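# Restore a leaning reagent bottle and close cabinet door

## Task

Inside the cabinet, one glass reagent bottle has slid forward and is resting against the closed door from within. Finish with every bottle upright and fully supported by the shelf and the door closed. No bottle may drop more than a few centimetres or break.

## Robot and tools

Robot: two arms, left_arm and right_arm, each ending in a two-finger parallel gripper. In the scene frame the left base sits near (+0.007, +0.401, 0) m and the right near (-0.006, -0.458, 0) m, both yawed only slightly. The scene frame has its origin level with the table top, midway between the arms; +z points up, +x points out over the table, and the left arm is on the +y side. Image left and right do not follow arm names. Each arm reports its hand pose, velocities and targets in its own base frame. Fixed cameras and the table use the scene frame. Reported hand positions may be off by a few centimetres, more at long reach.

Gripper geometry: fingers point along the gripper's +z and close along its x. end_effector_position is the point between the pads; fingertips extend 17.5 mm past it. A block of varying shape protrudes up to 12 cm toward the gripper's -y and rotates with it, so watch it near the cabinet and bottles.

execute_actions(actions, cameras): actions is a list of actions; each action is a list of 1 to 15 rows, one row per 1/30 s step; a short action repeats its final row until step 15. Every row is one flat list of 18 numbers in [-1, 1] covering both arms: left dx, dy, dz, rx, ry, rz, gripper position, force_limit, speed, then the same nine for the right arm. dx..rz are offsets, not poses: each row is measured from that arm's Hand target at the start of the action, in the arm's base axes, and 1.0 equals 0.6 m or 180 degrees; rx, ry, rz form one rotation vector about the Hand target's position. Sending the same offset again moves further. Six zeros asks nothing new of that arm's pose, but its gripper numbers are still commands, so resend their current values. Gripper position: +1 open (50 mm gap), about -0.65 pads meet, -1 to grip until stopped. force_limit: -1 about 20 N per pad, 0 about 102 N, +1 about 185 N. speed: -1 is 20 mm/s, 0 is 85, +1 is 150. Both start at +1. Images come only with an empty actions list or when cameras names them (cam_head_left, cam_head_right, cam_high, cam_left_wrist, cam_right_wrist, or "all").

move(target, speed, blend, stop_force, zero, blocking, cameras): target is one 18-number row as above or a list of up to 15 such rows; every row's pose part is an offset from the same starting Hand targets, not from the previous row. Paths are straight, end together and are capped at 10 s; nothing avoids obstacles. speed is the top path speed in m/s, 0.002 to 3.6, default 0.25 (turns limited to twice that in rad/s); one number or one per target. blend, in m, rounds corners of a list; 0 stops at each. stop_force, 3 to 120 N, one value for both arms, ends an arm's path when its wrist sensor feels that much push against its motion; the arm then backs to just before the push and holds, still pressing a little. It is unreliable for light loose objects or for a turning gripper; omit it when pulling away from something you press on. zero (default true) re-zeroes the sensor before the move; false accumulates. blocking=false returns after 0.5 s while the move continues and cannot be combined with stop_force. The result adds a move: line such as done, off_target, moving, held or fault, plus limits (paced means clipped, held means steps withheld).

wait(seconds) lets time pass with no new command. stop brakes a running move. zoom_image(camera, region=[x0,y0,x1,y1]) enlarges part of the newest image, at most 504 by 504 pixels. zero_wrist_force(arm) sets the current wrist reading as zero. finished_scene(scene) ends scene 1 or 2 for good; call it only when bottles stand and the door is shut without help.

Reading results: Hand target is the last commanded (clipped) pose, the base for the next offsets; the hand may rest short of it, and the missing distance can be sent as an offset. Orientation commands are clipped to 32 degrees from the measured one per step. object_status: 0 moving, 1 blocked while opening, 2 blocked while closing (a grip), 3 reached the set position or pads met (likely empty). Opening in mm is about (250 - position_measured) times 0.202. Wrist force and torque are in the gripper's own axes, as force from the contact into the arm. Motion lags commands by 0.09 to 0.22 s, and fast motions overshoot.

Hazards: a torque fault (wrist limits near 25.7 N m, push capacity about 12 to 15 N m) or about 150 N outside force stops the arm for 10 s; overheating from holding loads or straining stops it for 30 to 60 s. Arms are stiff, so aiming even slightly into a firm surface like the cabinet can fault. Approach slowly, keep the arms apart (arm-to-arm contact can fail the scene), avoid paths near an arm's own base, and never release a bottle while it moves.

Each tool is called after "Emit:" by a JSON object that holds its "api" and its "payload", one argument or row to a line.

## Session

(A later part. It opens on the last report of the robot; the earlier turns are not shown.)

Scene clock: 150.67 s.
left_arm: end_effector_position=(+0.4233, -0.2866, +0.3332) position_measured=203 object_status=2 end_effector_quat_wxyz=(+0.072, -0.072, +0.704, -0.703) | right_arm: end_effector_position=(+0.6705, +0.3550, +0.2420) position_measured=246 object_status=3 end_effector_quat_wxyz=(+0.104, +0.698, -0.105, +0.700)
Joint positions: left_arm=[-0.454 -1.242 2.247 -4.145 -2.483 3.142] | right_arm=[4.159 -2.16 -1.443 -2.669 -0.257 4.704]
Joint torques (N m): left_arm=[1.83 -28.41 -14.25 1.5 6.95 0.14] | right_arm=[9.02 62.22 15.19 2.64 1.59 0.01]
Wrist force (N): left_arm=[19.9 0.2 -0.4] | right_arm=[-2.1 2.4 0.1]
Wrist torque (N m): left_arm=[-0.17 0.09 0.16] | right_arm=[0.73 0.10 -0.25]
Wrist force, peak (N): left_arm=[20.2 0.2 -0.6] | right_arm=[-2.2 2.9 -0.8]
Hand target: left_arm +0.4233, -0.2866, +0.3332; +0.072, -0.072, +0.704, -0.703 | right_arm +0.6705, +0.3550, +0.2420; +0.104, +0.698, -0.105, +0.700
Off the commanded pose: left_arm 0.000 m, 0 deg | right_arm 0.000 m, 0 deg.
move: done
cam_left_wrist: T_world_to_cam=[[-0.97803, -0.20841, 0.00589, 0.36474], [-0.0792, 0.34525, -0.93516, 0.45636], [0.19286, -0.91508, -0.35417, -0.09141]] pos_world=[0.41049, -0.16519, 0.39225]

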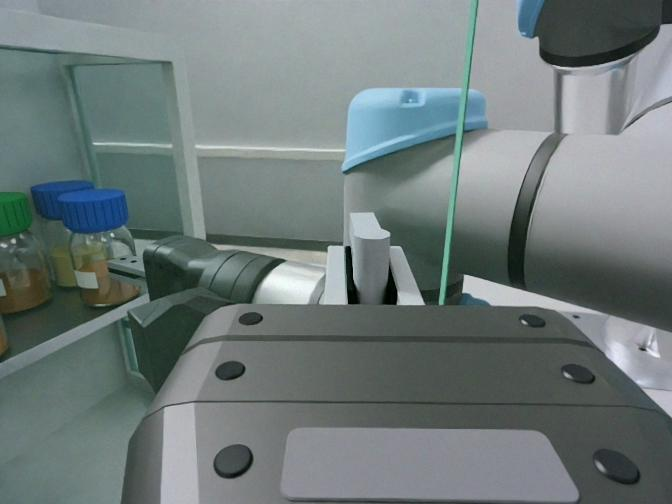

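Emit:
{"api": "move", "payload": {
  "target": [0,0,0,0,0,0,-1,-0.8,-0.7,0.0110,-0.0034,0,0,0,0,-0.62,-0.8,0],
  "speed": 0.03,
  "stop_force": 8
}}

Emit:
{"api": "move", "payload": {
  "target": [
    [0,0,0,0,0,0,-1,-0.8,-0.7,-0.27,0.083,0,0,0,0,-0.62,-0.8,0],
    [0,0,0,0,0,0,-1,-0.8,-0.7,-0.43,-0.6,0,0,0,0,-0.62,-0.8,0]
  ],
  "speed": 0.25,
  "blend": [0.03,0],
  "cameras": ["cam_head_left","cam_left_wrist"]
}}

Emit:
{"api": "zoom_image", "payload": {
  "camera": "cam_head_left",
  "region": [180, 60, 400, 280]
}}

Emit:
{"api": "move", "payload": {
  "target": [
    [0.0523,-0.152,0,0,0,0.124,-1,-0.8,-0.7,0,0,0,0,0,0,-0.62,-0.8,0],
    [0.1602,-0.2862,0,0,0,0.238,-1,-0.8,-0.7,0,0,0,0,0,0,-0.62,-0.8,0],
    [0.2677,-0.358,0,0,0,0.324,-1,-0.8,-0.7,0,0,0,0,0,0,-0.62,-0.8,0],
    [0.3087,-0.3757,0,0,0,0.352,-1,-0.8,-0.7,0,0,0,0,0,0,-0.62,-0.8,0]
  ],
  "speed": [0.08,0.08,0.06,0.03],
  "blend": [0.02,0.02,0.01,0],
  "cameras": ["cam_head_left","cam_left_wrist"]
}}

Scene clock: 153.07 s.
left_arm: end_effector_position=(+0.4233, -0.2866, +0.3332) position_measured=203 object_status=2 end_effector_quat_wxyz=(+0.072, -0.072, +0.704, -0.703) | right_arm: end_effector_position=(+0.6771, +0.3529, +0.2420) position_measured=246 object_status=3 end_effector_quat_wxyz=(+0.104, +0.698, -0.105, +0.700)
Joint positions: left_arm=[-0.454 -1.242 2.247 -4.145 -2.483 3.142] | right_arm=[4.148 -2.167 -1.431 -2.674 -0.268 4.705]
Joint torques (N m): left_arm=[2.35 -28.4 -15.9 1.35 6.86 0.21] | right_arm=[9.49 58.83 14.25 2.27 1.13 0.74]
Wrist force (N): left_arm=[20.1 0.1 -0.4] | right_arm=[-2.2 2.5 0.0]
Wrist torque (N m): left_arm=[-0.17 0.05 0.16] | right_arm=[0.74 0.11 -0.26]
Wrist force, peak (N): left_arm=[20.2 0.2 -0.4] | right_arm=[-2.6 3.0 -0.6]
Hand target: left_arm +0.4233, -0.2866, +0.3332; +0.072, -0.072, +0.704, -0.703 | right_arm +0.6771, +0.3530, +0.2420; +0.104, +0.698, -0.105, +0.700
Off the commanded pose: left_arm 0.000 m, 0 deg | right_arm 0.000 m, 0 deg.
move: done

Scene clock: 156.30 s.
left_arm: end_effector_position=(+0.4233, -0.2866, +0.3332) position_measured=203 object_status=2 end_effector_quat_wxyz=(+0.072, -0.072, +0.704, -0.703) | right_arm: end_effector_position=(+0.4190, -0.0071, +0.2420) position_measured=246 object_status=3 end_effector_quat_wxyz=(+0.104, +0.699, -0.105, +0.700)
Joint positions: left_arm=[-0.454 -1.242 2.247 -4.145 -2.483 3.142] | right_arm=[4.33 -1.032 -2.603 -2.648 -0.086 4.714]
Joint torques (N m): left_arm=[2.67 -28.61 -17.51 1.47 6.98 0.15] | right_arm=[-5.85 -13.61 29.69 0.31 0.45 -0.39]
Wrist force (N): left_arm=[19.9 0.2 -0.4] | right_arm=[-2.6 2.7 0.0]
Wrist torque (N m): left_arm=[-0.16 0.07 0.16] | right_arm=[0.80 0.18 -0.26]
Wrist force, peak (N): left_arm=[20.2 0.2 -0.6] | right_arm=[-2.5 6.3 0.4]
Hand target: left_arm +0.4233, -0.2866, +0.3332; +0.072, -0.072, +0.704, -0.703 | right_arm +0.4191, -0.0070, +0.2420; +0.104, +0.698, -0.105, +0.700
Off the commanded pose: left_arm 0.000 m, 0 deg | right_arm 0.000 m, 0 deg.
move: done
cam_left_wrist: T_world_to_cam=[[-0.97803, -0.20841, 0.00589, 0.36474], [-0.0792, 0.34525, -0.93516, 0.45636], [0.19286, -0.91508, -0.35417, -0.09141]] pos_world=[0.41049, -0.16519, 0.39225]

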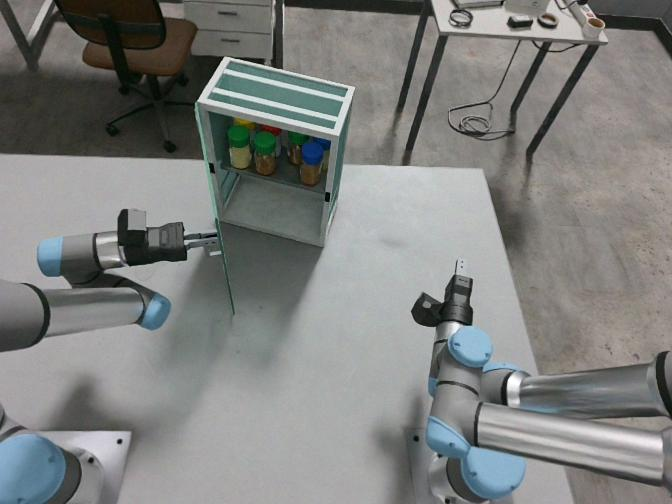

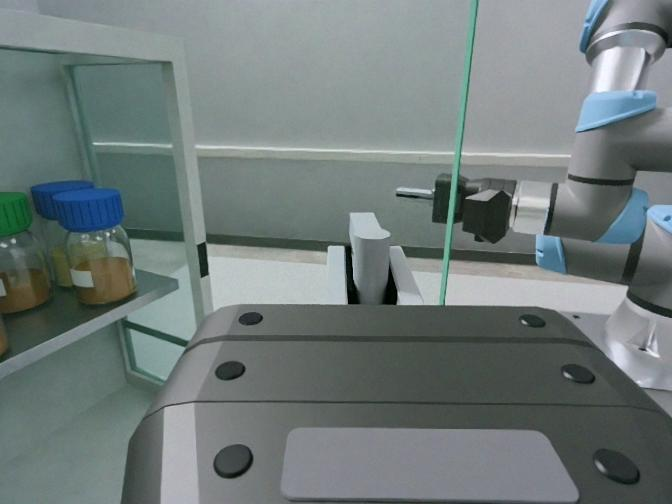

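Scaled by 2.291 from the camera's image (finer frame: 960x720).

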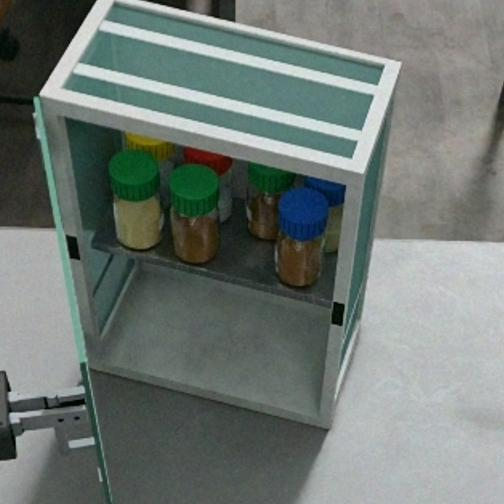

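Scene clock: 165.00 s.
left_arm: end_effector_position=(+0.6087, -0.5119, +0.3332) position_measured=203 object_status=2 end_effector_quat_wxyz=(+0.431, -0.431, +0.561, -0.561) | right_arm: end_effector_position=(+0.4190, -0.0070, +0.2420) position_measured=246 object_status=3 end_effector_quat_wxyz=(+0.104, +0.699, -0.105, +0.700)
Joint positions: left_arm=[-1.129 -0.901 1.633 -3.872 -0.703 3.141] | right_arm=[4.33 -1.032 -2.603 -2.647 -0.086 4.713]
Joint torques (N m): left_arm=[-33.71 -45.83 -14.03 0.28 -13.11 -1.55] | right_arm=[-7.36 -4.55 18.06 2.16 0.85 -1.21]
Wrist force (N): left_arm=[-47.7 -3.1 10.3] | right_arm=[-2.5 2.7 0.2]
Wrist torque (N m): left_arm=[-0.19 1.26 0.34] | right_arm=[0.79 0.16 -0.26]
Wrist force, peak (N): left_arm=[-52.6 -0.1 11.2] | right_arm=[-2.5 3.1 0.1]
Hand target: left_arm +0.6086, -0.5120, +0.3332; +0.430, -0.431, +0.561, -0.561 | right_arm +0.4190, -0.0070, +0.2420; +0.104, +0.699, -0.105, +0.700
Off the commanded pose: left_arm 0.000 m, 0 deg | right_arm 0.000 m, 0 deg.
move: done
cam_left_wrist: T_world_to_cam=[[-0.2517, -0.96779, 0.00568, -0.33171], [-0.3441, 0.08401, -0.93517, 0.57636], [0.90457, -0.23734, -0.35416, -0.41965]] pos_world=[0.49443, -0.46904, 0.39225]

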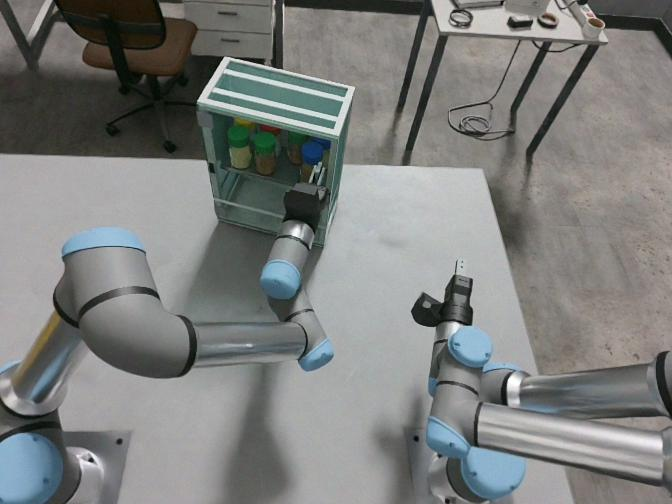

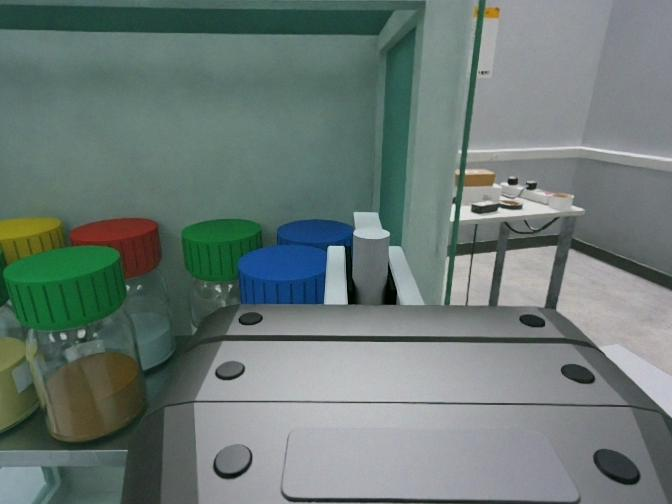

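Door shut. Release, back off.

Emit:
{"api": "move", "payload": {
  "target": [
    [-0.0008,0.0025,0,0,0,0,-0.2,-0.8,-0.9,0,0,0,0,0,0,-0.62,-0.8,0],
    [-0.0008,0.0025,0,0,0,0,0.6,-0.8,-0.5,0,0,0,0,0,0,-0.62,-0.8,0],
    [-0.17,0.048,0,0,0,0,0.6,-0.8,-0.5,0,0,0,0,0,0,-0.62,-0.8,0]
  ],
  "speed": [0.02,0.02,0.12],
  "cameras": ["cam_head_left","cam_left_wrist"]
}}

Emit:
{"api": "zoom_image", "payload": {
  "camera": "cam_head_left",
  "region": [180, 60, 400, 280]
}}

Scene clock: 167.63 s.
left_arm: end_effector_position=(+0.5066, -0.4832, +0.3333) position_measured=63 object_status=3 end_effector_quat_wxyz=(+0.430, -0.431, +0.561, -0.561) | right_arm: end_effector_position=(+0.4190, -0.0070, +0.2420) position_measured=246 object_status=3 end_effector_quat_wxyz=(+0.104, +0.699, -0.105, +0.700)
Joint positions: left_arm=[-1.295 -1.045 1.902 -3.997 -0.537 3.14] | right_arm=[4.33 -1.032 -2.603 -2.647 -0.086 4.713]
Joint torques (N m): left_arm=[3.18 -33.95 -15.98 -0.01 -1.2 -1] | right_arm=[-7.88 -3.09 15.72 2.14 0.84 -1.21]
Wrist force (N): left_arm=[-2.1 -2.3 1.9] | right_arm=[-2.2 2.8 0.2]
Wrist torque (N m): left_arm=[-0.45 0.61 0.28] | right_arm=[0.81 0.13 -0.25]
Wrist force, peak (N): left_arm=[-46.5 -3.0 10.3] | right_arm=[-2.5 3.1 -0.1]
Hand target: left_arm +0.5066, -0.4832, +0.3332; +0.430, -0.431, +0.561, -0.561 | right_arm +0.4190, -0.0070, +0.2420; +0.104, +0.699, -0.105, +0.700
Off the commanded pose: left_arm 0.000 m, 0 deg | right_arm 0.000 m, 0 deg.
move: done
cam_left_wrist: T_world_to_cam=[[-0.25228, -0.96764, 0.00588, -0.32942], [-0.34403, 0.08402, -0.93519, 0.53889], [0.90443, -0.23795, -0.35409, -0.32069]] pos_world=[0.39233, -0.44034, 0.39235]

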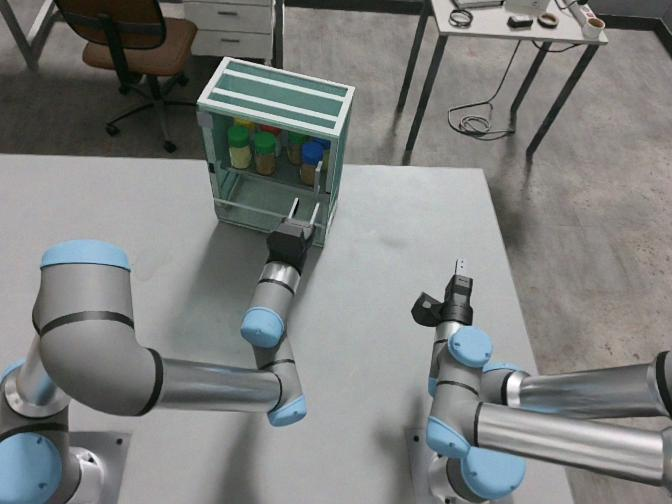

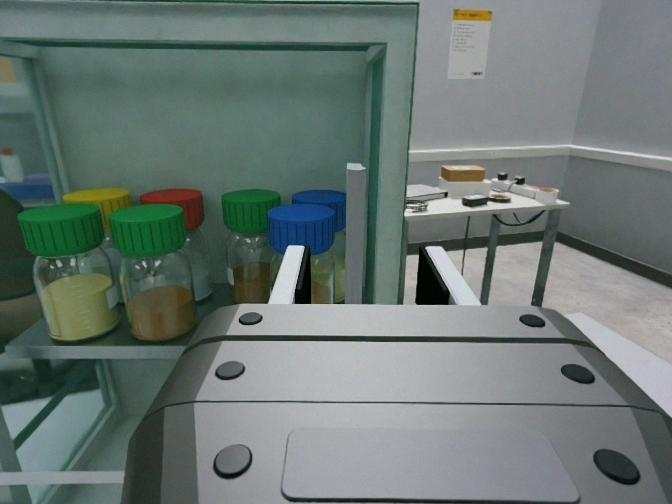

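Scaled by 2.291 from the camera's image (finer frame: 960x720).

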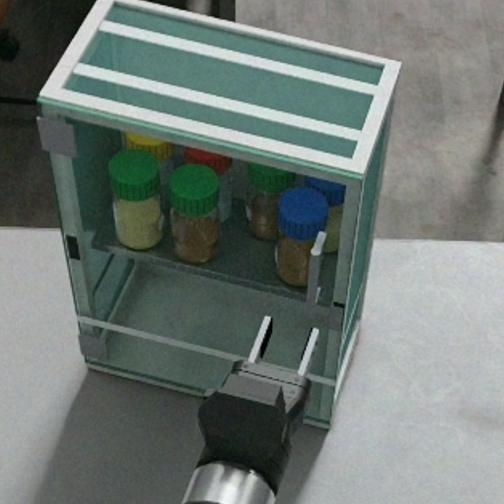

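Emit:
{"api": "finished_scene", "payload": {
  "scene": 1
}}

The scene is finished: the task was done.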